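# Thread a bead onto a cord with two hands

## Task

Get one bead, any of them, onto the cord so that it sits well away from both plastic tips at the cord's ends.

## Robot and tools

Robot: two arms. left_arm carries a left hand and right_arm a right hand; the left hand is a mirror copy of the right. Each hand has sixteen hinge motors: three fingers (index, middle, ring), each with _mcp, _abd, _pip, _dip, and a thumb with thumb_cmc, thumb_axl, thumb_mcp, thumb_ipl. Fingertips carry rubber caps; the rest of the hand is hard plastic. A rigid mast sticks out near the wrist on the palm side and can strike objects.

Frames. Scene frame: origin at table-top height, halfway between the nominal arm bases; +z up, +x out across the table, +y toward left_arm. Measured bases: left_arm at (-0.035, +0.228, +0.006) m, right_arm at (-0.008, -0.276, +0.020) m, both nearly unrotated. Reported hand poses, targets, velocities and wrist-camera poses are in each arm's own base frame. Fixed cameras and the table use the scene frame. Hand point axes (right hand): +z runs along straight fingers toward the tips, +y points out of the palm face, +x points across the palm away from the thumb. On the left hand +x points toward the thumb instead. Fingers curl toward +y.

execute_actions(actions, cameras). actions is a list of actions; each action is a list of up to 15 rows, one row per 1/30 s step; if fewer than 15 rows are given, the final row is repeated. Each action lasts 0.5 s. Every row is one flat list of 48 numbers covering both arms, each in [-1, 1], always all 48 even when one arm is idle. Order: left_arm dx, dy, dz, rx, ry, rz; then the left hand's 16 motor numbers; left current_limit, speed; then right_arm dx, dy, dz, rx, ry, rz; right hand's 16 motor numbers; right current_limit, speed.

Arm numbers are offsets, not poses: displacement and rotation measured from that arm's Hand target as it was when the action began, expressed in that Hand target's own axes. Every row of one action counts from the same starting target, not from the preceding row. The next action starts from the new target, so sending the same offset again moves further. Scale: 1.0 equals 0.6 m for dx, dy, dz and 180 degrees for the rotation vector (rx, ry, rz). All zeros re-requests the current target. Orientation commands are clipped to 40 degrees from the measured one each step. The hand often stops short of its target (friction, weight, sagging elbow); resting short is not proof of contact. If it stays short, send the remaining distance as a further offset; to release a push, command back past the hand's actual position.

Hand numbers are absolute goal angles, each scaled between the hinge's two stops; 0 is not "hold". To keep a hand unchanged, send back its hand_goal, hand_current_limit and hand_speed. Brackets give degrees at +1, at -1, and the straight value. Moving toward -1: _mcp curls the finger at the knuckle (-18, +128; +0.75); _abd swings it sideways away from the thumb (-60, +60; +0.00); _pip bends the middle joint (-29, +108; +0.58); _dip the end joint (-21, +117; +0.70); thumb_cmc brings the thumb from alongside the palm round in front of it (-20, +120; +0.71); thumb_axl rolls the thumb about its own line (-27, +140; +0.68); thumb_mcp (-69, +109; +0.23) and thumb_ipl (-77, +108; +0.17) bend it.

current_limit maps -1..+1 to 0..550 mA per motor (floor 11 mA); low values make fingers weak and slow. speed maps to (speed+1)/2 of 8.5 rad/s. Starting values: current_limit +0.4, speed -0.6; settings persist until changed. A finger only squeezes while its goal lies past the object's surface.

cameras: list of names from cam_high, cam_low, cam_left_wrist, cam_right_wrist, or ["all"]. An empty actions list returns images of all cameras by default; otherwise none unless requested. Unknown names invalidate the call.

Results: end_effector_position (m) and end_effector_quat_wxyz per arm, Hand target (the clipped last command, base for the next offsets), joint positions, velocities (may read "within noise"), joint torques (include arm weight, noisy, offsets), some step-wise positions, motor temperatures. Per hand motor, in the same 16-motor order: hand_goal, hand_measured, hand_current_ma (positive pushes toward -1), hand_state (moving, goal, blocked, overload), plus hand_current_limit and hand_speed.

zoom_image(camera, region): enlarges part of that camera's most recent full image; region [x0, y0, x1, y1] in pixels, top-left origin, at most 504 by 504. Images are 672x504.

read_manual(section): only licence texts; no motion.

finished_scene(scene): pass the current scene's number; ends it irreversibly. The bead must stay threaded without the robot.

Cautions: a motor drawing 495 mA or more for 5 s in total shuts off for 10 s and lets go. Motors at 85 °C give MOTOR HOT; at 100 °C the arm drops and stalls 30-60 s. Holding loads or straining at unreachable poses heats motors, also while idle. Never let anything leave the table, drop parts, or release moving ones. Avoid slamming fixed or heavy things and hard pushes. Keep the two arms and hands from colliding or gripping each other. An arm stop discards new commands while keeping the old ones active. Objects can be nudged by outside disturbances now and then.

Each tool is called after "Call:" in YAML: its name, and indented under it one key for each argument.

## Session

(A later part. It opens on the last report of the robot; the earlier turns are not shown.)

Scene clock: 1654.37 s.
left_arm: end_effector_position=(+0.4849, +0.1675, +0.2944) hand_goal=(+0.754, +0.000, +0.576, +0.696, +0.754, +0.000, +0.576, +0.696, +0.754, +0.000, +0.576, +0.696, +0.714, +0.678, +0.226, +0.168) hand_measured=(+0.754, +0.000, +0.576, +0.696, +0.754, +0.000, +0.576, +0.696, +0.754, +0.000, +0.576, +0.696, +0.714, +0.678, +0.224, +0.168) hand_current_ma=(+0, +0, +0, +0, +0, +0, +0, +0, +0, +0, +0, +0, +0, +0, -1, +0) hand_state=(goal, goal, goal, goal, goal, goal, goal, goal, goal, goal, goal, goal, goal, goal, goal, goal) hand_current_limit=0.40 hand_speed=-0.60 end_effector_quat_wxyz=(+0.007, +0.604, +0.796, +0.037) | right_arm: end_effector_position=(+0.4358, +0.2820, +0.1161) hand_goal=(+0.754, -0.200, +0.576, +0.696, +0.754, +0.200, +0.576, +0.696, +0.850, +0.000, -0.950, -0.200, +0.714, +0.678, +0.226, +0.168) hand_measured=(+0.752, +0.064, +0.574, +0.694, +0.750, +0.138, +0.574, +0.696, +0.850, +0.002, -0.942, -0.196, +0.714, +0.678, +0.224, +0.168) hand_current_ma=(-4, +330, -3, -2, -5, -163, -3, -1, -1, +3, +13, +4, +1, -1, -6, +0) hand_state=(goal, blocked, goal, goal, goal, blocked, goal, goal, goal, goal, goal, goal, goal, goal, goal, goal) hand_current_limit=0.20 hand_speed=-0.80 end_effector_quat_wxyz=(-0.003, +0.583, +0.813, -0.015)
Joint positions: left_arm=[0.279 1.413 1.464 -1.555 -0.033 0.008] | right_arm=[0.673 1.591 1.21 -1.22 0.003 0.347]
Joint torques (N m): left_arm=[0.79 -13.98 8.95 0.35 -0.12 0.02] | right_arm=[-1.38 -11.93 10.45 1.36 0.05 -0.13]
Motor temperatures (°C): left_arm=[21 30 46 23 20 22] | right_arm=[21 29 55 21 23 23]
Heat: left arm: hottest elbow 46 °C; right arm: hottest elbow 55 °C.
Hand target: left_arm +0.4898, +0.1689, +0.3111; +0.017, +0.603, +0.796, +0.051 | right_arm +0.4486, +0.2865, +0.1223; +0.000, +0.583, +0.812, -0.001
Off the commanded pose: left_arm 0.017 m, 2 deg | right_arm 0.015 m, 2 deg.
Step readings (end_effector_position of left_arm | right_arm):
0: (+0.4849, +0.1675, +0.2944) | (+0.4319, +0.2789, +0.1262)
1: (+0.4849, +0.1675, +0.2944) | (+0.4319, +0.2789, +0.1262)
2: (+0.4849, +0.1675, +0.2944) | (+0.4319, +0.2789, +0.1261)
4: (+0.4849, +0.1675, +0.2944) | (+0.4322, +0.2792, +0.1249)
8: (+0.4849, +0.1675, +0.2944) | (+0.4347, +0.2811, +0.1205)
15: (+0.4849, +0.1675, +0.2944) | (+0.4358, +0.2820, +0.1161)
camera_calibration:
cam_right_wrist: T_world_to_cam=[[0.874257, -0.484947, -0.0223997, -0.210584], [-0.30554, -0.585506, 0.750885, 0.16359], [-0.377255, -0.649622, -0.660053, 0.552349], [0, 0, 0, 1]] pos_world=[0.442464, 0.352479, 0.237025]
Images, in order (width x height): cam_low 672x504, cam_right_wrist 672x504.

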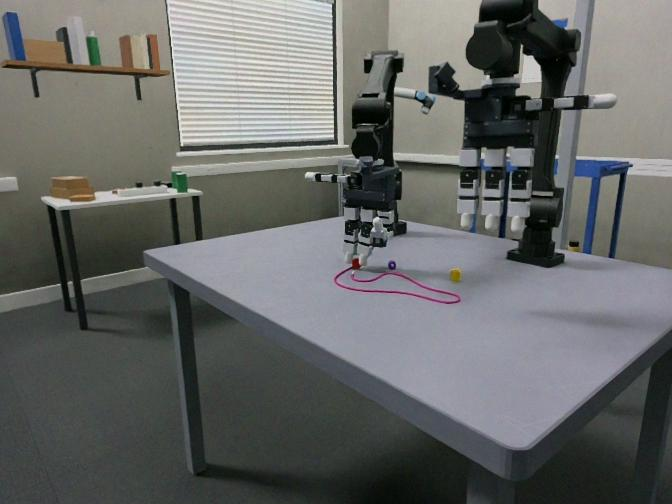

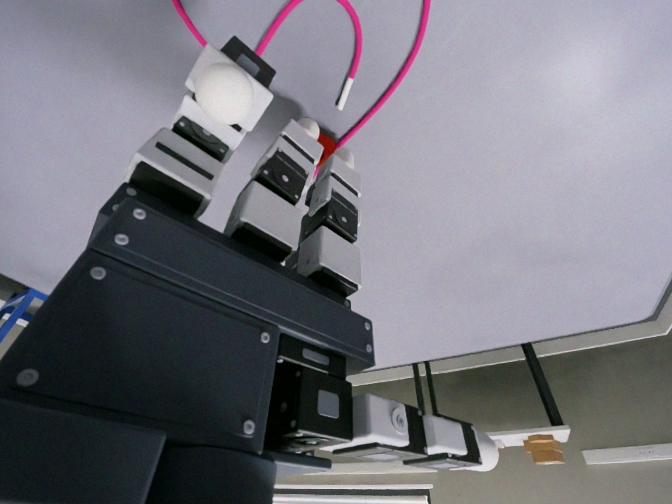

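Call:
execute_actions:
  actions:
    - [[0,0,0,0,0,0,0.754,0,0.576,0.696,0.754,0,0.576,0.696,0.754,0,0.576,0.696,0.714,0.678,0.226,0.168,0.4,-0.6,0.001,0.022,0.01,0,0,0,0.754,-0.2,0.576,0.696,0.754,0.2,0.576,0.696,0.85,0,-0.95,-0.2,0.714,0.678,0.226,0.168,0.2,-0.8]]
    - [[0,0,0,0,0,0,0.754,0,0.576,0.696,0.754,0,0.576,0.696,0.754,0,0.576,0.696,0.714,0.678,0.226,0.168,0.4,-0.6,0,0,0.008,0,0,0,0.754,-0.2,0.576,0.696,0.754,0.2,0.576,0.696,0.85,0,-0.95,-0.2,0.714,0.678,0.226,0.168,0.2,-0.8]]
  cameras: ["cam_right_wrist","cam_low"]

Call:
zoom_image:
  camera: "cam_low"
  region: [330, 220, 400, 280]

Call:
zoom_image:
  camera: "cam_right_wrist"
  region: [260, 80, 400, 190]

Scene clock: 1684.53 s.
left_arm: end_effector_position=(+0.4849, +0.1675, +0.2944) hand_goal=(+0.754, +0.000, +0.576, +0.696, +0.754, +0.000, +0.576, +0.696, +0.754, +0.000, +0.576, +0.696, +0.714, +0.678, +0.226, +0.168) hand_measured=(+0.754, +0.000, +0.576, +0.696, +0.754, +0.000, +0.576, +0.696, +0.754, +0.000, +0.576, +0.696, +0.714, +0.678, +0.224, +0.168) hand_current_ma=(+0, +0, +0, +0, +0, +0, +0, +0, +0, +0, +0, +0, +0, +0, -1, +0) hand_state=(goal, goal, goal, goal, goal, goal, goal, goal, goal, goal, goal, goal, goal, goal, goal, goal) hand_current_limit=0.40 hand_speed=-0.60 end_effector_quat_wxyz=(+0.007, +0.604, +0.796, +0.037) | right_arm: end_effector_position=(+0.4409, +0.2840, +0.1065) hand_goal=(+0.754, -0.200, +0.576, +0.696, +0.754, +0.200, +0.576, +0.696, +0.850, +0.000, -0.950, -0.200, +0.714, +0.678, +0.226, +0.168) hand_measured=(+0.760, -0.042, +0.580, +0.698, +0.756, +0.156, +0.576, +0.696, +0.850, +0.002, -0.942, -0.196, +0.714, +0.678, +0.224, +0.168) hand_current_ma=(+9, +330, +5, +2, +1, -104, +0, -1, -1, +3, +13, +4, +1, -1, -6, +0) hand_state=(goal, blocked, goal, goal, goal, blocked, goal, goal, goal, goal, goal, goal, goal, goal, goal, goal) hand_current_limit=0.20 hand_speed=-0.80 end_effector_quat_wxyz=(-0.004, +0.582, +0.813, -0.018)
Joint positions: left_arm=[0.279 1.413 1.464 -1.555 -0.033 0.008] | right_arm=[0.669 1.617 1.215 -1.206 0.003 0.341]
Joint torques (N m): left_arm=[0.73 -13.92 8.96 0.35 -0.12 0.02] | right_arm=[-1.73 -11.16 11.52 1.66 0.03 -0.15]
Heat: left arm: hottest elbow 46 °C; right arm: hottest elbow 54 °C.
Hand target: left_arm +0.4898, +0.1689, +0.3111; +0.017, +0.603, +0.796, +0.051 | right_arm +0.4608, +0.2913, +0.1115; +0.000, +0.583, +0.812, -0.001
Off the commanded pose: left_arm 0.017 m, 2 deg | right_arm 0.022 m, 2 deg.
Step readings (end_effector_position of left_arm | right_arm):
0: (+0.4849, +0.1675, +0.2944) | (+0.4359, +0.2821, +0.1162)
1: (+0.4849, +0.1675, +0.2944) | (+0.4359, +0.2821, +0.1162)
2: (+0.4849, +0.1675, +0.2944) | (+0.4359, +0.2821, +0.1158)
4: (+0.4849, +0.1675, +0.2944) | (+0.4365, +0.2827, +0.1139)
8: (+0.4849, +0.1675, +0.2944) | (+0.4379, +0.2833, +0.1070)
15: (+0.4849, +0.1675, +0.2944) | (+0.4401, +0.2833, +0.1064)
16: (+0.4849, +0.1675, +0.2944) | (+0.4401, +0.2833, +0.1064)
17: (+0.4849, +0.1675, +0.2944) | (+0.4401, +0.2834, +0.1064)
19: (+0.4849, +0.1675, +0.2944) | (+0.4404, +0.2836, +0.1063)
23: (+0.4849, +0.1675, +0.2944) | (+0.4408, +0.2839, +0.1065)
30: (+0.4849, +0.1675, +0.2944) | (+0.4409, +0.2840, +0.1065)
camera_calibration:
cam_right_wrist: T_world_to_cam=[[0.87488, -0.483711, -0.0246712, -0.214777], [-0.300935, -0.582797, 0.754842, 0.170304], [-0.379504, -0.652971, -0.655443, 0.550735], [0, 0, 0, 1]] pos_world=[0.448161, 0.354977, 0.227124]
Images, in order (width x height): cam_low 672x504, cam_right_wrist 672x504.

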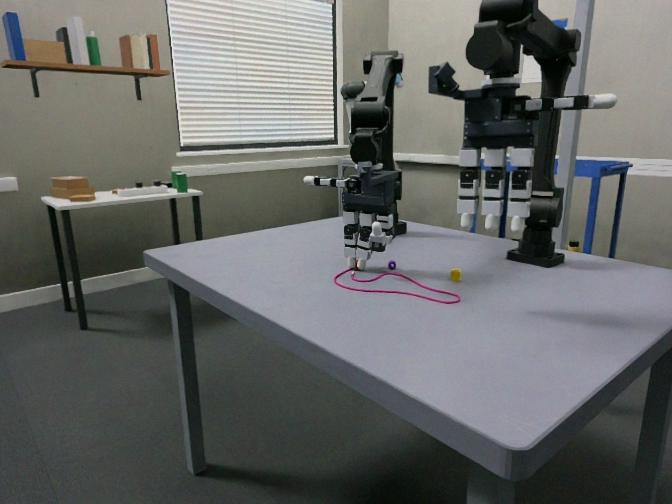

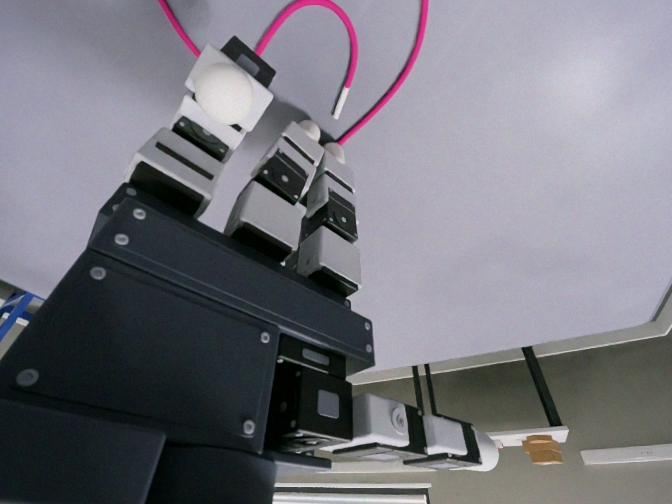

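Scaled by 7.200 from the camera's 672x504 image, which has a finer 960x720 frame.

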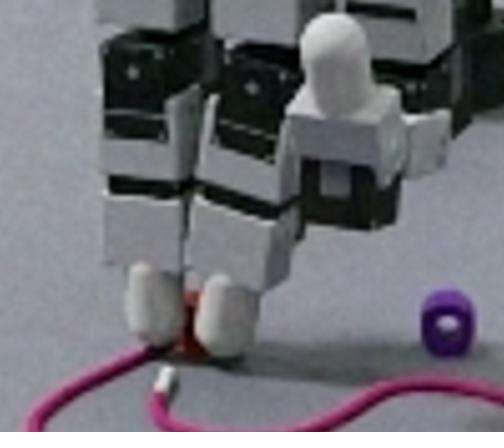

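Scaled by 3.600 from the camera's 672x504 image, which has a finer 960x720 frame.

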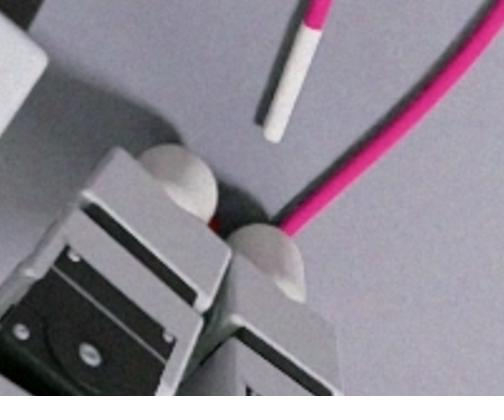

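Call:
execute_actions:
  actions:
    - [[0,0,0,0,0,0,0.754,0,0.576,0.696,0.754,0,0.576,0.696,0.754,0,0.576,0.696,0.714,0.678,0.226,0.168,0.4,-0.6,0,0,0,0,0,0,0.754,0.16,0.576,0.696,0.754,0.05,0.576,0.696,0.85,0,-0.95,-0.2,0.714,0.678,0.226,0.168,0.2,-0.8]]
    - [[0,0,0,0,0,0,0.754,0,0.576,0.696,0.754,0,0.576,0.696,0.754,0,0.576,0.696,0.714,0.678,0.226,0.168,0.4,-0.6,0,0,-0.05,0,0,0,0.754,0.16,0.576,0.696,0.754,0.05,0.576,0.696,0.85,0,-0.95,-0.2,0.714,0.678,0.226,0.168,0.2,-0.8]]
    - [[0,0,0,0,0,0,0.754,0,0.576,0.696,0.754,0,0.576,0.696,0.754,0,0.576,0.696,0.714,0.678,0.226,0.168,0.4,-0.6,0,0,-0.02,0,0,0,0.754,0.16,0.576,0.696,0.754,0.0,0.576,0.696,0.85,0,-0.95,-0.2,0.714,0.678,0.226,0.168,0.2,-0.8]]
  cameras: ["cam_right_wrist","cam_low"]

Call:
zoom_image:
  camera: "cam_low"
  region: [330, 220, 400, 280]

Call:
zoom_image:
  camera: "cam_right_wrist"
  region: [260, 80, 400, 190]

Scene clock: 1697.60 s.
left_arm: end_effector_position=(+0.4849, +0.1675, +0.2944) hand_goal=(+0.754, +0.000, +0.576, +0.696, +0.754, +0.000, +0.576, +0.696, +0.754, +0.000, +0.576, +0.696, +0.714, +0.678, +0.226, +0.168) hand_measured=(+0.754, +0.000, +0.576, +0.696, +0.754, +0.000, +0.576, +0.696, +0.754, +0.000, +0.576, +0.696, +0.714, +0.678, +0.224, +0.168) hand_current_ma=(+0, +0, +0, +0, +0, +0, +0, +0, +0, +0, +0, +0, +0, +0, -1, +0) hand_state=(goal, goal, goal, goal, goal, goal, goal, goal, goal, goal, goal, goal, goal, goal, goal, goal) hand_current_limit=0.40 hand_speed=-0.60 end_effector_quat_wxyz=(+0.007, +0.604, +0.796, +0.037) | right_arm: end_effector_position=(+0.4436, +0.2861, +0.1225) hand_goal=(+0.754, +0.160, +0.576, +0.696, +0.754, +0.000, +0.576, +0.696, +0.850, +0.000, -0.950, -0.200, +0.714, +0.678, +0.226, +0.168) hand_measured=(+0.754, +0.154, +0.578, +0.698, +0.754, +0.004, +0.576, +0.696, +0.850, +0.002, -0.942, -0.196, +0.714, +0.678, +0.224, +0.168) hand_current_ma=(+0, -7, +3, +2, +1, +4, +1, +0, -1, +3, +13, +4, +1, -1, -6, +0) hand_state=(goal, goal, goal, goal, goal, goal, goal, goal, goal, goal, goal, goal, goal, goal, goal, goal) hand_current_limit=0.20 hand_speed=-0.80 end_effector_quat_wxyz=(-0.007, +0.582, +0.813, -0.029)
Joint positions: left_arm=[0.279 1.413 1.464 -1.555 -0.033 0.008] | right_arm=[0.669 1.623 1.271 -1.28 0.003 0.341]
Joint torques (N m): left_arm=[0.73 -13.92 8.96 0.34 -0.12 0.02] | right_arm=[-1.67 -14.8 12.82 0.09 0.05 -0.14]
Heat: left arm: hottest elbow 47 °C; right arm: hottest elbow 54 °C.
Hand target: left_arm +0.4898, +0.1689, +0.3111; +0.017, +0.603, +0.796, +0.051 | right_arm +0.4609, +0.2914, +0.1534; +0.000, +0.583, +0.812, -0.001
Off the commanded pose: left_arm 0.017 m, 2 deg | right_arm 0.036 m, 3 deg.
Step readings (end_effector_position of left_arm | right_arm):
0: (+0.4849, +0.1675, +0.2944) | (+0.4409, +0.2840, +0.1065)
1: (+0.4849, +0.1675, +0.2944) | (+0.4409, +0.2840, +0.1065)
2: (+0.4849, +0.1675, +0.2944) | (+0.4409, +0.2840, +0.1065)
4: (+0.4849, +0.1675, +0.2944) | (+0.4411, +0.2841, +0.1064)
8: (+0.4849, +0.1675, +0.2944) | (+0.4413, +0.2843, +0.1063)
15: (+0.4849, +0.1675, +0.2944) | (+0.4420, +0.2849, +0.1034)
16: (+0.4849, +0.1675, +0.2944) | (+0.4422, +0.2850, +0.1036)
17: (+0.4849, +0.1675, +0.2944) | (+0.4424, +0.2852, +0.1040)
19: (+0.4849, +0.1675, +0.2944) | (+0.4421, +0.2850, +0.1058)
23: (+0.4849, +0.1675, +0.2944) | (+0.4427, +0.2854, +0.1115)
30: (+0.4849, +0.1675, +0.2944) | (+0.4439, +0.2864, +0.1153)
31: (+0.4849, +0.1675, +0.2944) | (+0.4437, +0.2862, +0.1152)
32: (+0.4849, +0.1675, +0.2944) | (+0.4432, +0.2859, +0.1153)
34: (+0.4849, +0.1675, +0.2944) | (+0.4424, +0.2852, +0.1163)
38: (+0.4849, +0.1675, +0.2944) | (+0.4430, +0.2856, +0.1197)
45: (+0.4849, +0.1675, +0.2944) | (+0.4437, +0.2862, +0.1225)
camera_calibration:
cam_right_wrist: T_world_to_cam=[[0.87451, -0.483838, -0.0336557, -0.214382], [-0.286836, -0.571899, 0.768542, 0.149175], [-0.391097, -0.662444, -0.638914, 0.569379], [0, 0, 0, 1]] pos_world=[0.45295, 0.358768, 0.241922]
Images, in order (width x height): cam_low 672x504, cam_right_wrist 672x504.

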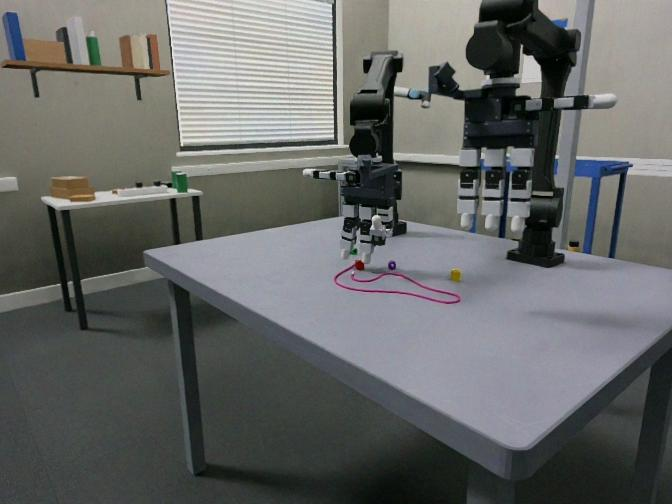

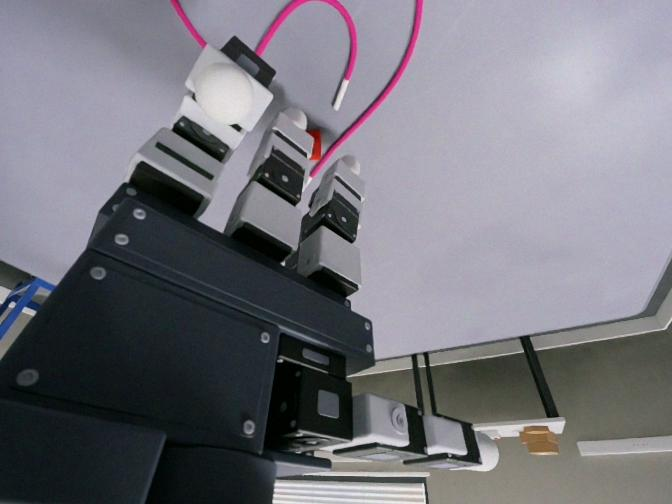

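Scaled by 7.200 from the camera's 672x504 image, which has a finer 960x720 frame.

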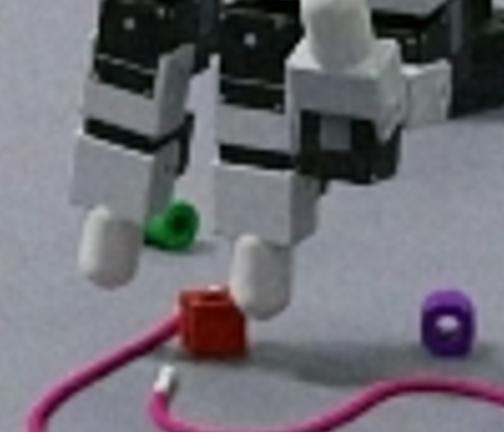

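Scaled by 3.600 from the camera's 672x504 image, which has a finer 960x720 frame.

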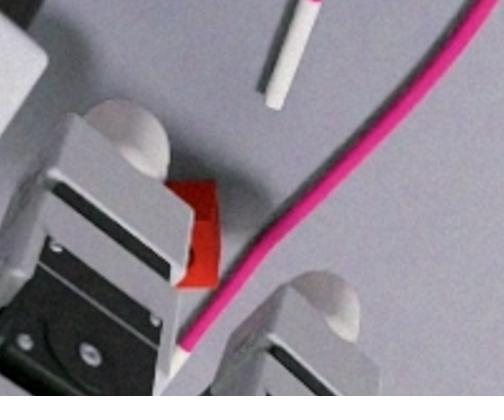

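Call:
zoom_image:
  camera: "cam_low"
  region: [345, 250, 375, 275]

Call:
zoom_image:
  camera: "cam_right_wrist"
  region: [290, 110, 350, 170]

Scaled by 16.800 from the camera's 672x504 image, which has a finer 960x720 frame.

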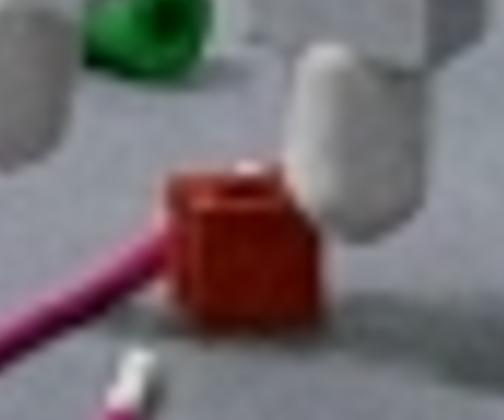

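Scaled by 8.400 from the camera's 672x504 image, which has a finer 960x720 frame.

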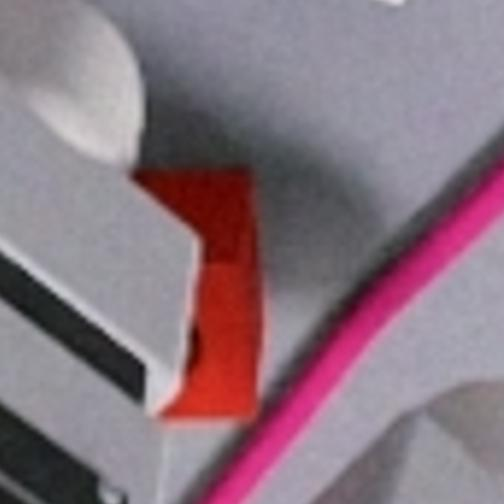

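Call:
execute_actions:
  actions:
    - [[0,0,0,0,0,0,0.754,0,0.576,0.696,0.754,0,0.576,0.696,0.754,0,0.576,0.696,0.714,0.678,0.226,0.168,0.4,-0.6,0,0,-0.05,0,0,0,0.754,0.16,0.576,0.696,0.754,0.0,0.576,0.696,0.85,0,-0.95,-0.2,0.714,0.678,0.226,0.168,0.2,-0.8]]
    - [[0,0,0,0,0,0,0.754,0,0.576,0.696,0.754,0,0.576,0.696,0.754,0,0.576,0.696,0.714,0.678,0.226,0.168,0.4,-0.6,0.036,-0.043,0,0,0,-0.11,0.754,0.07,0.576,0.696,0.754,-0.07,0.576,0.696,0.85,0,-0.95,-0.2,0.714,0.678,0.226,0.168,0.2,-0.8]]
    - [[0,0,0,0,0,0,0.754,0,0.576,0.696,0.754,0,0.576,0.696,0.754,0,0.576,0.696,0.714,0.678,0.226,0.168,0.4,-0.6,0.018,-0.053,0,0,0,-0.12,0.754,0.07,0.576,0.696,0.754,-0.07,0.576,0.696,0.85,0,-0.95,-0.2,0.714,0.678,0.226,0.168,0.2,-0.8]]
  cameras: ["cam_right_wrist","cam_low"]

Scene clock: 1757.10 s.
left_arm: end_effector_position=(+0.4849, +0.1675, +0.2944) hand_goal=(+0.754, +0.000, +0.576, +0.696, +0.754, +0.000, +0.576, +0.696, +0.754, +0.000, +0.576, +0.696, +0.714, +0.678, +0.226, +0.168) hand_measured=(+0.754, +0.000, +0.576, +0.696, +0.754, +0.000, +0.576, +0.696, +0.754, +0.000, +0.576, +0.696, +0.714, +0.678, +0.224, +0.168) hand_current_ma=(+0, +0, +0, +0, +0, +0, +0, +0, +0, +0, +0, +0, +0, +0, -1, +0) hand_state=(goal, goal, goal, goal, goal, goal, goal, goal, goal, goal, goal, goal, goal, goal, goal, goal) hand_current_limit=0.40 hand_speed=-0.60 end_effector_quat_wxyz=(+0.007, +0.604, +0.796, +0.037) | right_arm: end_effector_position=(+0.3923, +0.2941, +0.1749) hand_goal=(+0.754, +0.070, +0.576, +0.696, +0.754, -0.070, +0.576, +0.696, +0.850, +0.000, -0.950, -0.200, +0.714, +0.678, +0.226, +0.168) hand_measured=(+0.752, +0.072, +0.578, +0.698, +0.752, -0.066, +0.576, +0.696, +0.850, +0.002, -0.942, -0.196, +0.714, +0.678, +0.224, +0.168) hand_current_ma=(-1, +3, +2, +2, -1, +5, +1, +0, -1, +3, +13, +4, +1, -1, -6, +0) hand_state=(goal, goal, goal, goal, goal, goal, goal, goal, goal, goal, goal, goal, goal, goal, goal, goal) hand_current_limit=0.20 hand_speed=-0.80 end_effector_quat_wxyz=(-0.005, +0.259, +0.966, -0.011)
Joint positions: left_arm=[0.279 1.413 1.464 -1.555 -0.033 0.008] | right_arm=[0.616 1.436 1.197 -1.356 0.006 -0.43]
Joint torques (N m): left_arm=[0.79 -13.92 8.95 0.35 -0.12 0.02] | right_arm=[-1.55 -11.4 9.65 1.03 -0.09 -0.15]
Motor temperatures (°C): left_arm=[21 30 47 23 20 22] | right_arm=[21 30 59 21 23 23]
Heat: left arm: hottest elbow 47 °C; right arm: hottest elbow 59 °C.
Hand target: left_arm +0.4898, +0.1689, +0.3111; +0.017, +0.603, +0.796, +0.051 | right_arm +0.3979, +0.2924, +0.1835; +0.000, +0.258, +0.966, -0.001
Off the commanded pose: left_arm 0.017 m, 2 deg | right_arm 0.011 m, 1 deg.
Step readings (end_effector_position of left_arm | right_arm):
0: (+0.4849, +0.1675, +0.2944) | (+0.4436, +0.2861, +0.1225)
1: (+0.4849, +0.1675, +0.2944) | (+0.4436, +0.2861, +0.1228)
2: (+0.4849, +0.1675, +0.2944) | (+0.4430, +0.2857, +0.1237)
4: (+0.4849, +0.1675, +0.2944) | (+0.4416, +0.2846, +0.1272)
8: (+0.4849, +0.1675, +0.2944) | (+0.4431, +0.2857, +0.1422)
15: (+0.4849, +0.1675, +0.2944) | (+0.4464, +0.2884, +0.1590)
16: (+0.4849, +0.1675, +0.2944) | (+0.4464, +0.2888, +0.1591)
17: (+0.4849, +0.1675, +0.2944) | (+0.4463, +0.2903, +0.1595)
19: (+0.4849, +0.1675, +0.2944) | (+0.4443, +0.2936, +0.1610)
23: (+0.4849, +0.1675, +0.2944) | (+0.4342, +0.2966, +0.1681)
30: (+0.4849, +0.1675, +0.2944) | (+0.4288, +0.3039, +0.1789)
31: (+0.4849, +0.1675, +0.2944) | (+0.4280, +0.3046, +0.1782)
32: (+0.4849, +0.1675, +0.2944) | (+0.4254, +0.3053, +0.1768)
34: (+0.4849, +0.1675, +0.2944) | (+0.4156, +0.3034, +0.1716)
38: (+0.4849, +0.1675, +0.2944) | (+0.3980, +0.2934, +0.1666)
45: (+0.4849, +0.1675, +0.2944) | (+0.3952, +0.2912, +0.1748)
camera_calibration:
cam_right_wrist: T_world_to_cam=[[0.976739, 0.21193, -0.0326688, -0.408826], [0.165862, -0.650119, 0.741509, -0.0510375], [0.135909, -0.729679, -0.670148, 0.40653], [0, 0, 0, 1]] pos_world=[0.35253, 0.350099, 0.296924]
Images, in order (width x height): cam_low 672x504, cam_right_wrist 672x504.

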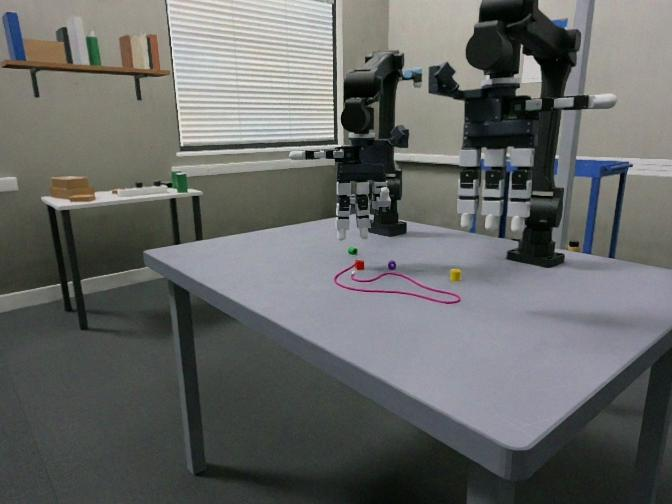

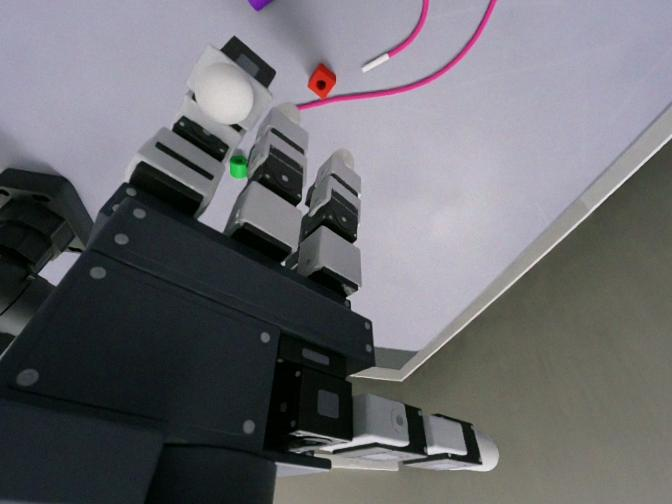

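Call:
zoom_image:
  camera: "cam_right_wrist"
  region: [280, 40, 400, 130]

Scaled by 4.200 from the camera's 672x504 image, which has a finer 960x720 frame.

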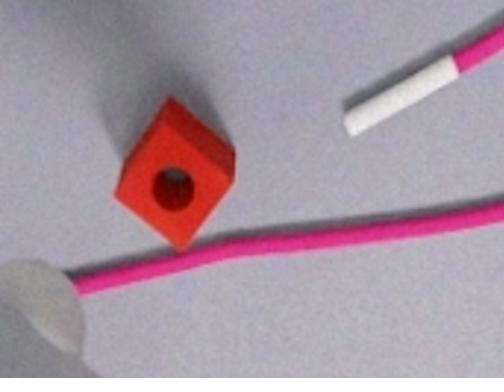

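Call:
execute_actions:
  actions:
    - [[0,0,0,0,0,0,0.754,0,0.576,0.696,0.754,0,0.576,0.696,0.754,0,0.576,0.696,0.714,0.678,0.226,0.168,0.4,-0.6,0.0302,0.0357,0.0725,0,0,0,0.754,0.07,0.576,0.696,0.754,-0.07,0.576,0.696,0.85,0,-0.95,-0.2,0.714,0.678,0.226,0.168,0.2,-0.8]]
  cameras: ["cam_right_wrist","cam_low"]

Call:
zoom_image:
  camera: "cam_right_wrist"
  region: [260, 60, 380, 150]

Call:
zoom_image:
  camera: "cam_low"
  region: [330, 220, 400, 280]

Scene clock: 1793.37 s.
left_arm: end_effector_position=(+0.4849, +0.1675, +0.2944) hand_goal=(+0.754, +0.000, +0.576, +0.696, +0.754, +0.000, +0.576, +0.696, +0.754, +0.000, +0.576, +0.696, +0.714, +0.678, +0.226, +0.168) hand_measured=(+0.754, +0.000, +0.576, +0.696, +0.754, +0.000, +0.576, +0.696, +0.754, +0.000, +0.576, +0.696, +0.714, +0.678, +0.224, +0.168) hand_current_ma=(+0, +0, +0, +0, +0, +0, +0, +0, +0, +0, +0, +0, +0, +0, -1, +0) hand_state=(goal, goal, goal, goal, goal, goal, goal, goal, goal, goal, goal, goal, goal, goal, goal, goal) hand_current_limit=0.40 hand_speed=-0.60 end_effector_quat_wxyz=(+0.007, +0.604, +0.796, +0.037) | right_arm: end_effector_position=(+0.3907, +0.3120, +0.1368) hand_goal=(+0.754, +0.070, +0.576, +0.696, +0.754, -0.070, +0.576, +0.696, +0.850, +0.000, -0.950, -0.200, +0.714, +0.678, +0.226, +0.168) hand_measured=(+0.752, +0.072, +0.578, +0.698, +0.752, -0.066, +0.576, +0.696, +0.850, +0.002, -0.942, -0.196, +0.714, +0.678, +0.224, +0.168) hand_current_ma=(-1, +3, +2, +2, -1, +5, +1, +0, -1, +3, +13, +4, +1, -1, -6, +0) hand_state=(goal, goal, goal, goal, goal, goal, goal, goal, goal, goal, goal, goal, goal, goal, goal, goal) hand_current_limit=0.20 hand_speed=-0.80 end_effector_quat_wxyz=(-0.005, +0.258, +0.966, -0.009)
Joint positions: left_arm=[0.279 1.413 1.464 -1.555 -0.033 0.008] | right_arm=[0.652 1.487 1.147 -1.252 0.003 -0.398]
Joint torques (N m): left_arm=[0.73 -13.92 8.96 0.35 -0.12 0.03] | right_arm=[0.32 -10.93 9.35 1.5 -0.04 0.04]
Motor temperatures (°C): left_arm=[21 30 47 23 20 22] | right_arm=[21 29 55 21 23 23]
Heat: left arm: hottest elbow 47 °C; right arm: hottest elbow 55 °C.
Hand target: left_arm +0.4898, +0.1689, +0.3111; +0.017, +0.603, +0.796, +0.051 | right_arm +0.3930, +0.3199, +0.1401; +0.000, +0.258, +0.966, -0.001
Off the commanded pose: left_arm 0.017 m, 2 deg | right_arm 0.009 m, 1 deg.
Step readings (end_effector_position of left_arm | right_arm):
0: (+0.4849, +0.1675, +0.2944) | (+0.3923, +0.2941, +0.1749)
1: (+0.4849, +0.1675, +0.2944) | (+0.3923, +0.2941, +0.1747)
2: (+0.4849, +0.1675, +0.2944) | (+0.3929, +0.2947, +0.1741)
4: (+0.4849, +0.1675, +0.2944) | (+0.3953, +0.2977, +0.1705)
8: (+0.4849, +0.1675, +0.2944) | (+0.3934, +0.3049, +0.1541)
15: (+0.4849, +0.1675, +0.2944) | (+0.3900, +0.3119, +0.1366)
camera_calibration:
cam_right_wrist: T_world_to_cam=[[0.976119, 0.214967, -0.031334, -0.413116], [0.167456, -0.652677, 0.738899, -0.0103875], [0.138388, -0.7265, -0.673088, 0.392808], [0, 0, 0, 1]] pos_world=[0.35063, 0.367401, 0.259125]
Images, in order (width x height): cam_low 672x504, cam_right_wrist 672x504.

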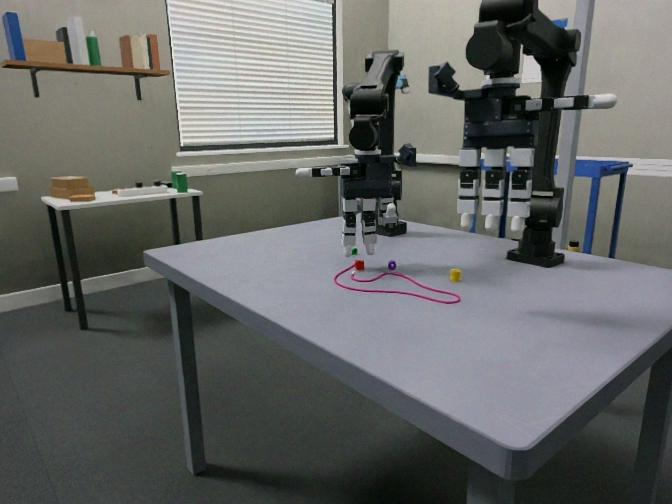

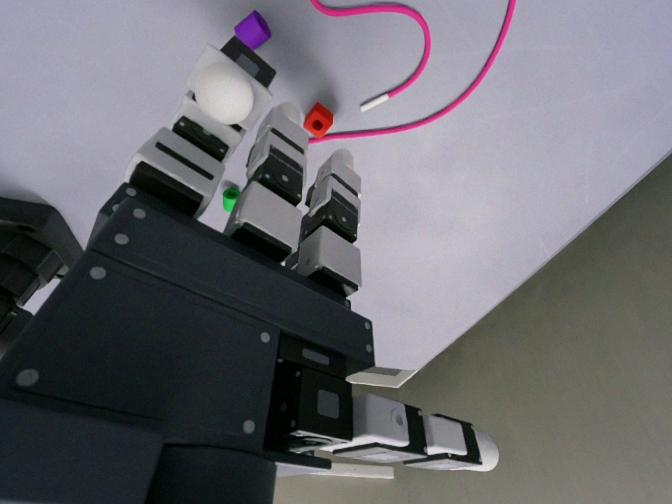

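Scaled by 4.200 from the camera's 672x504 image, which has a finer 960x720 frame.

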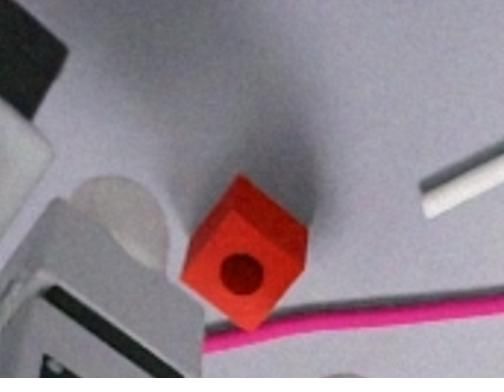

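Scaled by 7.200 from the camera's 672x504 image, which has a finer 960x720 frame.

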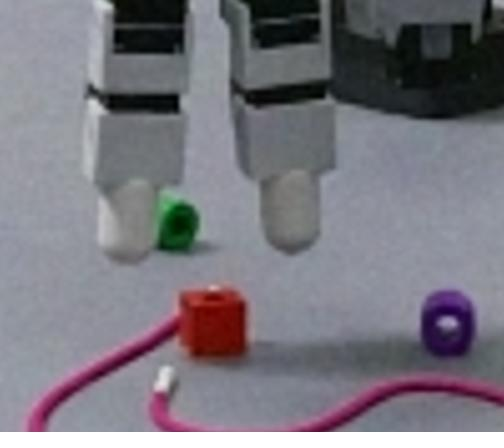

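Call:
execute_actions:
  actions:
    - [[0,0,0,0,0,0,0.754,0,0.576,0.696,0.754,0,0.576,0.696,0.754,0,0.576,0.696,0.714,0.678,0.226,0.168,0.4,-0.6,0,0.003,0.041,0,0,0,0.754,0.07,0.576,0.696,0.754,-0.07,0.576,0.696,0.85,0,-0.95,-0.2,0.714,0.678,0.226,0.168,0.2,-0.8]]
    - [[0,0,0,0,0,0,0.754,0,0.576,0.696,0.754,0,0.576,0.696,0.754,0,0.576,0.696,0.714,0.678,0.226,0.168,0.4,-0.6,0,0,0,0,0,0,0.754,-0.2,0.576,0.696,0.754,0.2,0.576,0.696,0.85,0,-0.95,-0.2,0.714,0.678,0.226,0.168,0.25,-0.8]]
  cameras: ["cam_right_wrist","cam_low"]

Call:
zoom_image:
  camera: "cam_right_wrist"
  region: [260, 60, 380, 150]

Call:
zoom_image:
  camera: "cam_low"
  region: [330, 220, 400, 280]

Scene clock: 1809.03 s.
left_arm: end_effector_position=(+0.4849, +0.1675, +0.2944) hand_goal=(+0.754, +0.000, +0.576, +0.696, +0.754, +0.000, +0.576, +0.696, +0.754, +0.000, +0.576, +0.696, +0.714, +0.678, +0.226, +0.168) hand_measured=(+0.754, +0.000, +0.576, +0.696, +0.754, +0.000, +0.576, +0.696, +0.754, +0.000, +0.576, +0.696, +0.714, +0.678, +0.224, +0.168) hand_current_ma=(+0, +0, +0, +0, +0, +0, +0, +0, +0, +0, +0, +0, +0, +0, -1, +0) hand_state=(goal, goal, goal, goal, goal, goal, goal, goal, goal, goal, goal, goal, goal, goal, goal, goal) hand_current_limit=0.40 hand_speed=-0.60 end_effector_quat_wxyz=(+0.007, +0.604, +0.796, +0.037) | right_arm: end_effector_position=(+0.3929, +0.3134, +0.1157) hand_goal=(+0.754, -0.200, +0.576, +0.696, +0.754, +0.200, +0.576, +0.696, +0.850, +0.000, -0.950, -0.200, +0.714, +0.678, +0.226, +0.168) hand_measured=(+0.752, -0.042, +0.578, +0.698, +0.752, +0.040, +0.576, +0.696, +0.850, +0.002, -0.942, -0.196, +0.714, +0.678, +0.224, +0.168) hand_current_ma=(-1, +344, +2, +2, -1, -344, +1, +0, -1, +3, +13, +4, +1, -1, -6, +0) hand_state=(goal, blocked, goal, goal, goal, blocked, goal, goal, goal, goal, goal, goal, goal, goal, goal, goal) hand_current_limit=0.25 hand_speed=-0.80 end_effector_quat_wxyz=(-0.003, +0.259, +0.966, -0.006)
Joint positions: left_arm=[0.279 1.413 1.464 -1.555 -0.033 0.008] | right_arm=[0.652 1.51 1.112 -1.186 0.003 -0.395]
Joint torques (N m): left_arm=[0.79 -13.92 8.96 0.34 -0.12 0.02] | right_arm=[0.56 -10.81 8.92 1.51 -0.03 0.06]
Heat: left arm: hottest elbow 47 °C; right arm: hottest elbow 54 °C.
Hand target: left_arm +0.4898, +0.1689, +0.3111; +0.017, +0.603, +0.796, +0.051 | right_arm +0.3938, +0.3213, +0.1154; +0.000, +0.258, +0.966, -0.001
Off the commanded pose: left_arm 0.017 m, 2 deg | right_arm 0.008 m, 1 deg.
Step readings (end_effector_position of left_arm | right_arm):
0: (+0.4849, +0.1675, +0.2944) | (+0.3907, +0.3119, +0.1368)
1: (+0.4849, +0.1675, +0.2944) | (+0.3908, +0.3119, +0.1367)
2: (+0.4849, +0.1675, +0.2944) | (+0.3913, +0.3124, +0.1363)
4: (+0.4849, +0.1675, +0.2944) | (+0.3933, +0.3138, +0.1344)
8: (+0.4849, +0.1675, +0.2944) | (+0.3933, +0.3138, +0.1250)
15: (+0.4849, +0.1675, +0.2944) | (+0.3926, +0.3132, +0.1155)
16: (+0.4849, +0.1675, +0.2944) | (+0.3927, +0.3133, +0.1156)
17: (+0.4849, +0.1675, +0.2944) | (+0.3929, +0.3134, +0.1156)
19: (+0.4849, +0.1675, +0.2944) | (+0.3929, +0.3134, +0.1157)
23: (+0.4849, +0.1675, +0.2944) | (+0.3929, +0.3134, +0.1157)
30: (+0.4849, +0.1675, +0.2944) | (+0.3929, +0.3134, +0.1157)
camera_calibration:
cam_right_wrist: T_world_to_cam=[[0.976773, 0.212841, -0.0247431, -0.416674], [0.161669, -0.656251, 0.737019, 0.00944788], [0.140631, -0.723901, -0.675418, 0.377839], [0, 0, 0, 1]] pos_world=[0.352333, 0.368404, 0.237926]
Images, in order (width x height): cam_low 672x504, cam_right_wrist 672x504.

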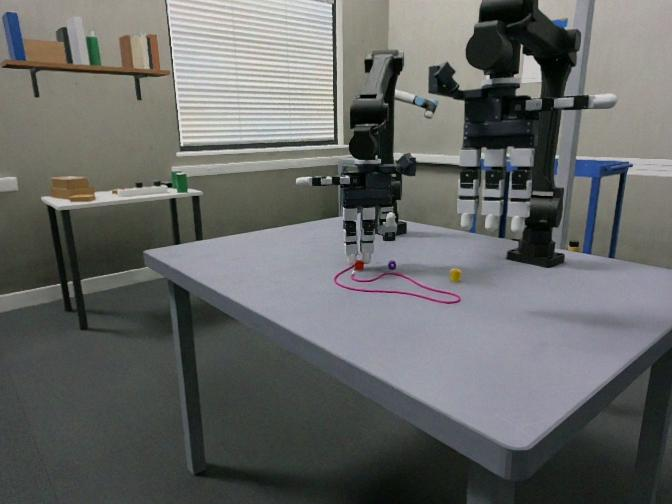

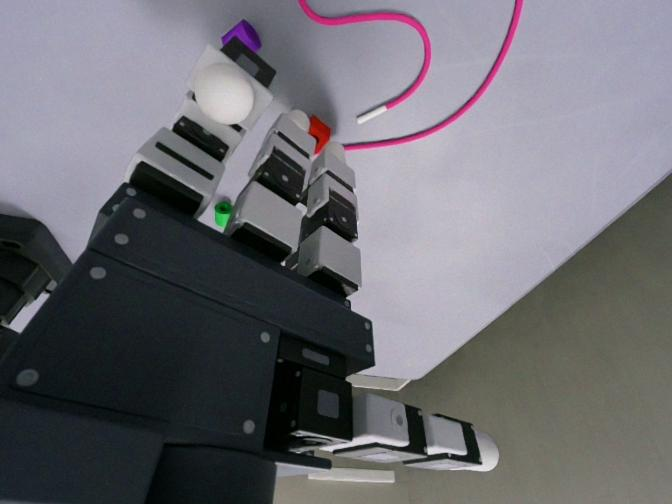

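Scaled by 4.200 from the camera's 672x504 image, which has a finer 960x720 frame.

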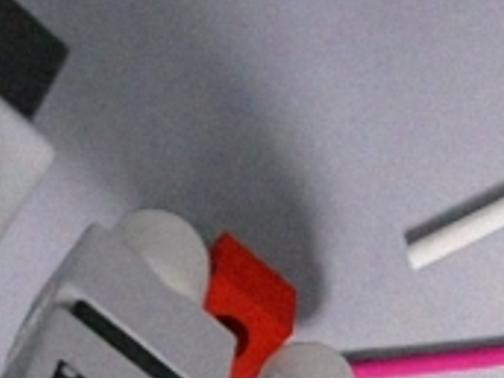

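Scaled by 7.200 from the camera's 672x504 image, which has a finer 960x720 frame.

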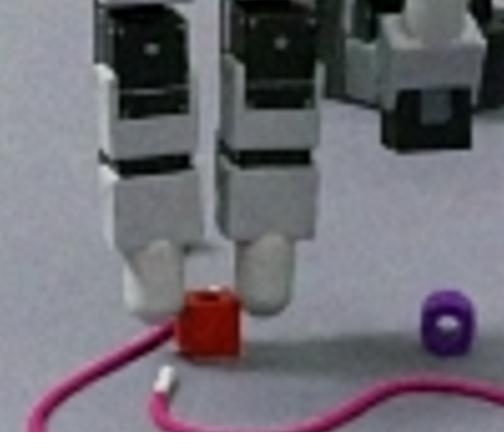

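Call:
execute_actions:
  actions:
    - [[0,0,0,0,0,0,0.754,0,0.576,0.696,0.754,0,0.576,0.696,0.754,0,0.576,0.696,0.714,0.678,0.226,0.168,0.4,-0.6,0,0,-0.06,0,0,0,0.754,-0.2,0.576,0.696,0.754,0.2,0.576,0.696,0.85,0,-0.95,-0.2,0.714,0.678,0.226,0.168,0.3,-0.8]]
    - [[0,0,0,0,0,0,0.754,0,0.576,0.696,0.754,0,0.576,0.696,0.754,0,0.576,0.696,0.714,0.678,0.226,0.168,0.4,-0.6,-0.0677,0.002,0,0,0,0.105,0.754,-0.2,0.576,0.696,0.754,0.2,0.576,0.696,0.85,0,-0.95,-0.2,0.714,0.678,0.226,0.168,0.3,-0.8]]
    - [[0,0,0,0,0,0,0.754,0,0.576,0.696,0.754,0,0.576,0.696,0.754,0,0.576,0.696,0.714,0.678,0.226,0.168,0.4,-0.6,-0.0633,0.024,0,0,0,0.106,0.754,-0.2,0.576,0.696,0.754,0.2,0.576,0.696,0.85,0,-0.95,-0.2,0.714,0.678,0.226,0.168,0.3,-0.8]]
  cameras: ["cam_right_wrist","cam_low"]

Call:
zoom_image:
  camera: "cam_right_wrist"
  region: [280, 60, 400, 180]

Call:
zoom_image:
  camera: "cam_low"
  region: [330, 220, 400, 280]

Scene clock: 1829.43 s.
left_arm: end_effector_position=(+0.4849, +0.1675, +0.2944) hand_goal=(+0.754, +0.000, +0.576, +0.696, +0.754, +0.000, +0.576, +0.696, +0.754, +0.000, +0.576, +0.696, +0.714, +0.678, +0.226, +0.168) hand_measured=(+0.754, +0.000, +0.576, +0.696, +0.754, +0.000, +0.576, +0.696, +0.754, +0.000, +0.576, +0.696, +0.714, +0.678, +0.224, +0.168) hand_current_ma=(+0, +0, +0, +0, +0, +0, +0, +0, +0, +0, +0, +0, +0, +0, -1, +0) hand_state=(goal, goal, goal, goal, goal, goal, goal, goal, goal, goal, goal, goal, goal, goal, goal, goal) hand_current_limit=0.40 hand_speed=-0.60 end_effector_quat_wxyz=(+0.007, +0.604, +0.796, +0.037) | right_arm: end_effector_position=(+0.4479, +0.2792, +0.1358) hand_goal=(+0.754, -0.200, +0.576, +0.696, +0.754, +0.200, +0.576, +0.696, +0.850, +0.000, -0.950, -0.200, +0.714, +0.678, +0.226, +0.168) hand_measured=(+0.752, -0.044, +0.578, +0.698, +0.752, +0.040, +0.576, +0.696, +0.850, +0.002, -0.942, -0.196, +0.714, +0.678, +0.224, +0.168) hand_current_ma=(-1, +358, +2, +2, -3, -357, +1, +0, -1, +3, +13, +4, +0, -1, -6, +0) hand_state=(goal, blocked, goal, goal, goal, blocked, goal, goal, goal, goal, goal, goal, goal, goal, goal, goal) hand_current_limit=0.30 hand_speed=-0.80 end_effector_quat_wxyz=(-0.006, +0.549, +0.836, -0.012)
Joint positions: left_arm=[0.279 1.413 1.464 -1.555 -0.033 0.008] | right_arm=[0.635 1.581 1.253 -1.27 -0.003 0.226]
Joint torques (N m): left_arm=[0.73 -13.92 8.95 0.36 -0.13 0.02] | right_arm=[-1.38 -11.69 13.08 0.2 0.24 0.06]
Heat: left arm: hottest elbow 47 °C; right arm: hottest elbow 52 °C.
Hand target: left_arm +0.4898, +0.1689, +0.3111; +0.017, +0.603, +0.796, +0.051 | right_arm +0.4655, +0.2830, +0.1514; +0.000, +0.559, +0.829, -0.001
Off the commanded pose: left_arm 0.017 m, 2 deg | right_arm 0.024 m, 2 deg.
Step readings (end_effector_position of left_arm | right_arm):
0: (+0.4849, +0.1675, +0.2944) | (+0.3929, +0.3134, +0.1157)
1: (+0.4849, +0.1675, +0.2944) | (+0.3929, +0.3134, +0.1157)
2: (+0.4849, +0.1675, +0.2944) | (+0.3927, +0.3133, +0.1156)
4: (+0.4849, +0.1675, +0.2944) | (+0.3895, +0.3108, +0.1142)
8: (+0.4849, +0.1675, +0.2944) | (+0.3827, +0.3056, +0.1130)
15: (+0.4849, +0.1675, +0.2944) | (+0.3834, +0.3061, +0.1206)
16: (+0.4849, +0.1675, +0.2944) | (+0.3839, +0.3062, +0.1214)
17: (+0.4849, +0.1675, +0.2944) | (+0.3853, +0.3059, +0.1224)
19: (+0.4849, +0.1675, +0.2944) | (+0.3900, +0.3046, +0.1252)
23: (+0.4849, +0.1675, +0.2944) | (+0.4012, +0.3019, +0.1333)
30: (+0.4849, +0.1675, +0.2944) | (+0.4118, +0.2991, +0.1390)
31: (+0.4849, +0.1675, +0.2944) | (+0.4125, +0.2984, +0.1384)
32: (+0.4849, +0.1675, +0.2944) | (+0.4144, +0.2968, +0.1380)
34: (+0.4849, +0.1675, +0.2944) | (+0.4207, +0.2937, +0.1368)
38: (+0.4849, +0.1675, +0.2944) | (+0.4367, +0.2879, +0.1354)
45: (+0.4849, +0.1675, +0.2944) | (+0.4463, +0.2818, +0.1337)
camera_calibration:
cam_right_wrist: T_world_to_cam=[[0.911183, -0.410936, -0.0296053, -0.258318], [-0.253416, -0.615665, 0.746148, 0.136566], [-0.324846, -0.672375, -0.665121, 0.551584], [0, 0, 0, 1]] pos_world=[0.449163, 0.348798, 0.257324]
Images, in order (width x height): cam_low 672x504, cam_right_wrist 672x504.

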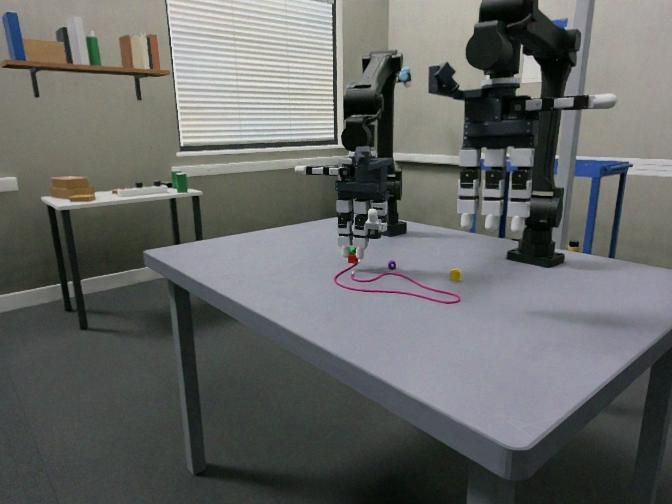

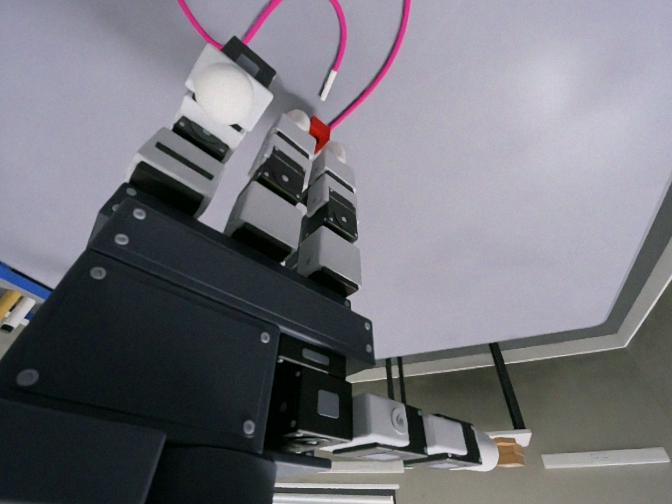

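Scaled by 4.200 from the camera's 672x504 image, which has a finer 960x720 frame.

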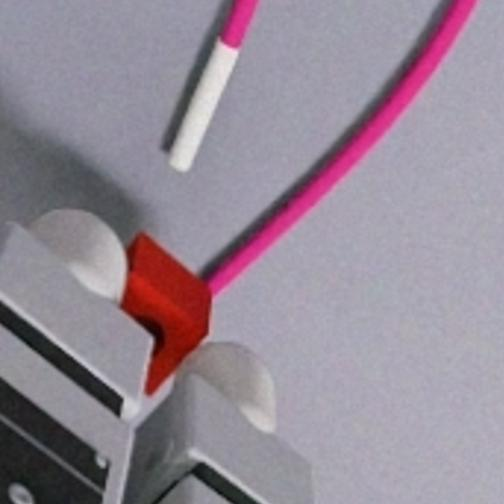

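Scaled by 7.200 from the camera's 672x504 image, which has a finer 960x720 frame.

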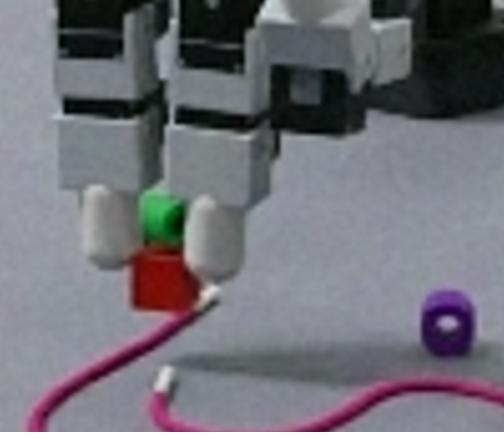

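Call:
execute_actions:
  actions:
    - [[0,0,0,0,0,0,0.754,0,0.576,0.696,0.754,0,0.576,0.696,0.754,0,0.576,0.696,0.714,0.678,0.226,0.168,0.4,-0.6,0,-0.008,0.052,0,0,0,0.754,-0.2,0.576,0.696,0.754,0.2,0.576,0.696,0.85,0,-0.95,-0.2,0.714,0.678,0.226,0.168,0.3,-0.8]]
  cameras: ["cam_right_wrist","cam_low"]

Call:
zoom_image:
  camera: "cam_right_wrist"
  region: [280, 60, 400, 180]

Call:
zoom_image:
  camera: "cam_low"
  region: [330, 220, 400, 280]

Scene clock: 1848.13 s.
left_arm: end_effector_position=(+0.4849, +0.1675, +0.2944) hand_goal=(+0.754, +0.000, +0.576, +0.696, +0.754, +0.000, +0.576, +0.696, +0.754, +0.000, +0.576, +0.696, +0.714, +0.678, +0.226, +0.168) hand_measured=(+0.754, +0.000, +0.576, +0.696, +0.754, +0.000, +0.576, +0.696, +0.754, +0.000, +0.576, +0.696, +0.714, +0.678, +0.224, +0.168) hand_current_ma=(+0, +0, +0, +0, +0, +0, +0, +0, +0, +0, +0, +0, +0, +0, -1, +0) hand_state=(goal, goal, goal, goal, goal, goal, goal, goal, goal, goal, goal, goal, goal, goal, goal, goal) hand_current_limit=0.40 hand_speed=-0.60 end_effector_quat_wxyz=(+0.007, +0.604, +0.796, +0.037) | right_arm: end_effector_position=(+0.4541, +0.2832, +0.1220) hand_goal=(+0.754, -0.200, +0.576, +0.696, +0.754, +0.200, +0.576, +0.696, +0.850, +0.000, -0.950, -0.200, +0.714, +0.678, +0.226, +0.168) hand_measured=(+0.752, -0.044, +0.578, +0.698, +0.752, +0.040, +0.576, +0.696, +0.850, +0.002, -0.942, -0.196, +0.714, +0.678, +0.224, +0.168) hand_current_ma=(-1, +357, +2, +2, -3, -357, +1, +0, -1, +3, +13, +4, +0, -1, -6, +0) hand_state=(goal, blocked, goal, goal, goal, blocked, goal, goal, goal, goal, goal, goal, goal, goal, goal, goal) hand_current_limit=0.30 hand_speed=-0.80 end_effector_quat_wxyz=(-0.003, +0.551, +0.835, -0.005)
Joint positions: left_arm=[0.279 1.413 1.464 -1.555 -0.033 0.008] | right_arm=[0.635 1.603 1.238 -1.217 -0.003 0.231]
Joint torques (N m): left_arm=[0.79 -13.92 8.96 0.35 -0.12 0.02] | right_arm=[-1.14 -12.34 8.95 1.43 0.25 0.06]
Motor temperatures (°C): left_arm=[21 30 47 23 20 22] | right_arm=[21 29 56 21 23 23]
Heat: left arm: hottest elbow 47 °C; right arm: hottest elbow 56 °C.
Hand target: left_arm +0.4898, +0.1689, +0.3111; +0.017, +0.603, +0.796, +0.051 | right_arm +0.4611, +0.2812, +0.1202; +0.000, +0.559, +0.829, -0.001
Off the commanded pose: left_arm 0.017 m, 2 deg | right_arm 0.007 m, 1 deg.
Step readings (end_effector_position of left_arm | right_arm):
0: (+0.4849, +0.1675, +0.2944) | (+0.4479, +0.2792, +0.1358)
1: (+0.4849, +0.1675, +0.2944) | (+0.4479, +0.2792, +0.1358)
2: (+0.4849, +0.1675, +0.2944) | (+0.4481, +0.2792, +0.1357)
4: (+0.4849, +0.1675, +0.2944) | (+0.4504, +0.2808, +0.1351)
8: (+0.4849, +0.1675, +0.2944) | (+0.4556, +0.2845, +0.1311)
15: (+0.4849, +0.1675, +0.2944) | (+0.4538, +0.2830, +0.1221)
camera_calibration:
cam_right_wrist: T_world_to_cam=[[0.909668, -0.414813, -0.0208604, -0.262159], [-0.266367, -0.621195, 0.736998, 0.159457], [-0.318675, -0.664866, -0.675573, 0.543561], [0, 0, 0, 1]] pos_world=[0.454171, 0.351702, 0.244227]
Images, in order (width x height): cam_low 672x504, cam_right_wrist 672x504.

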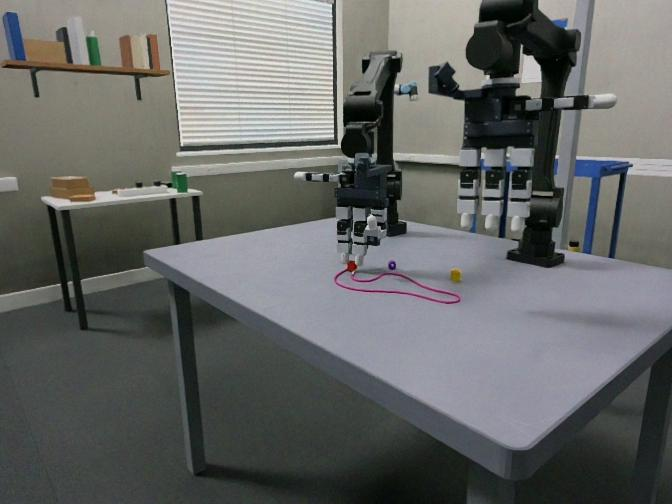

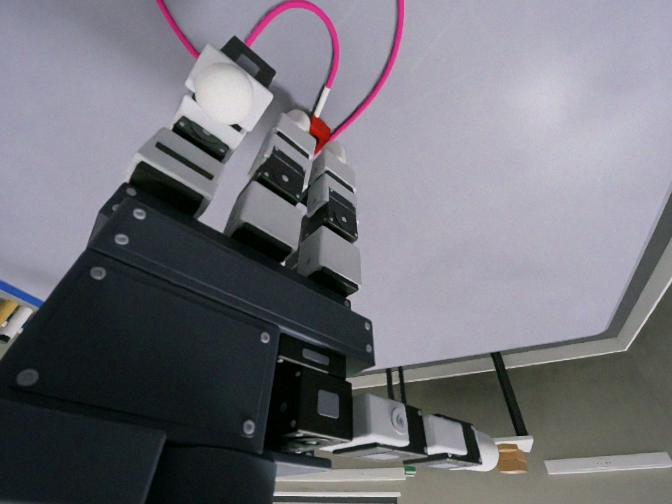

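Scaled by 4.200 from the camera's 672x504 image, which has a finer 960x720 frame.

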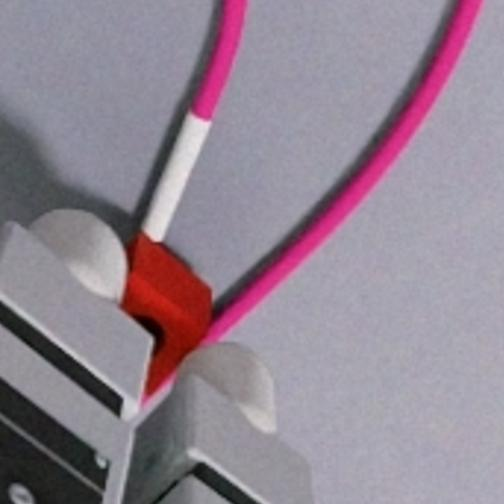

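Scaled by 7.200 from the camera's 672x504 image, which has a finer 960x720 frame.

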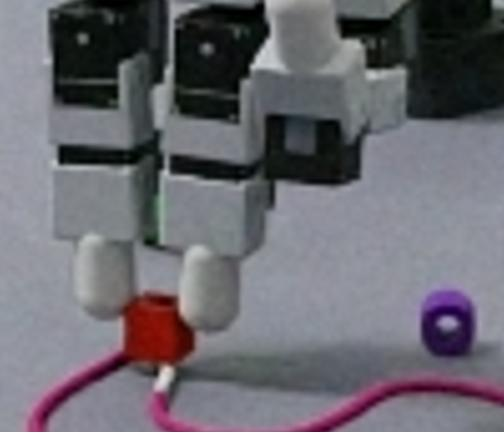

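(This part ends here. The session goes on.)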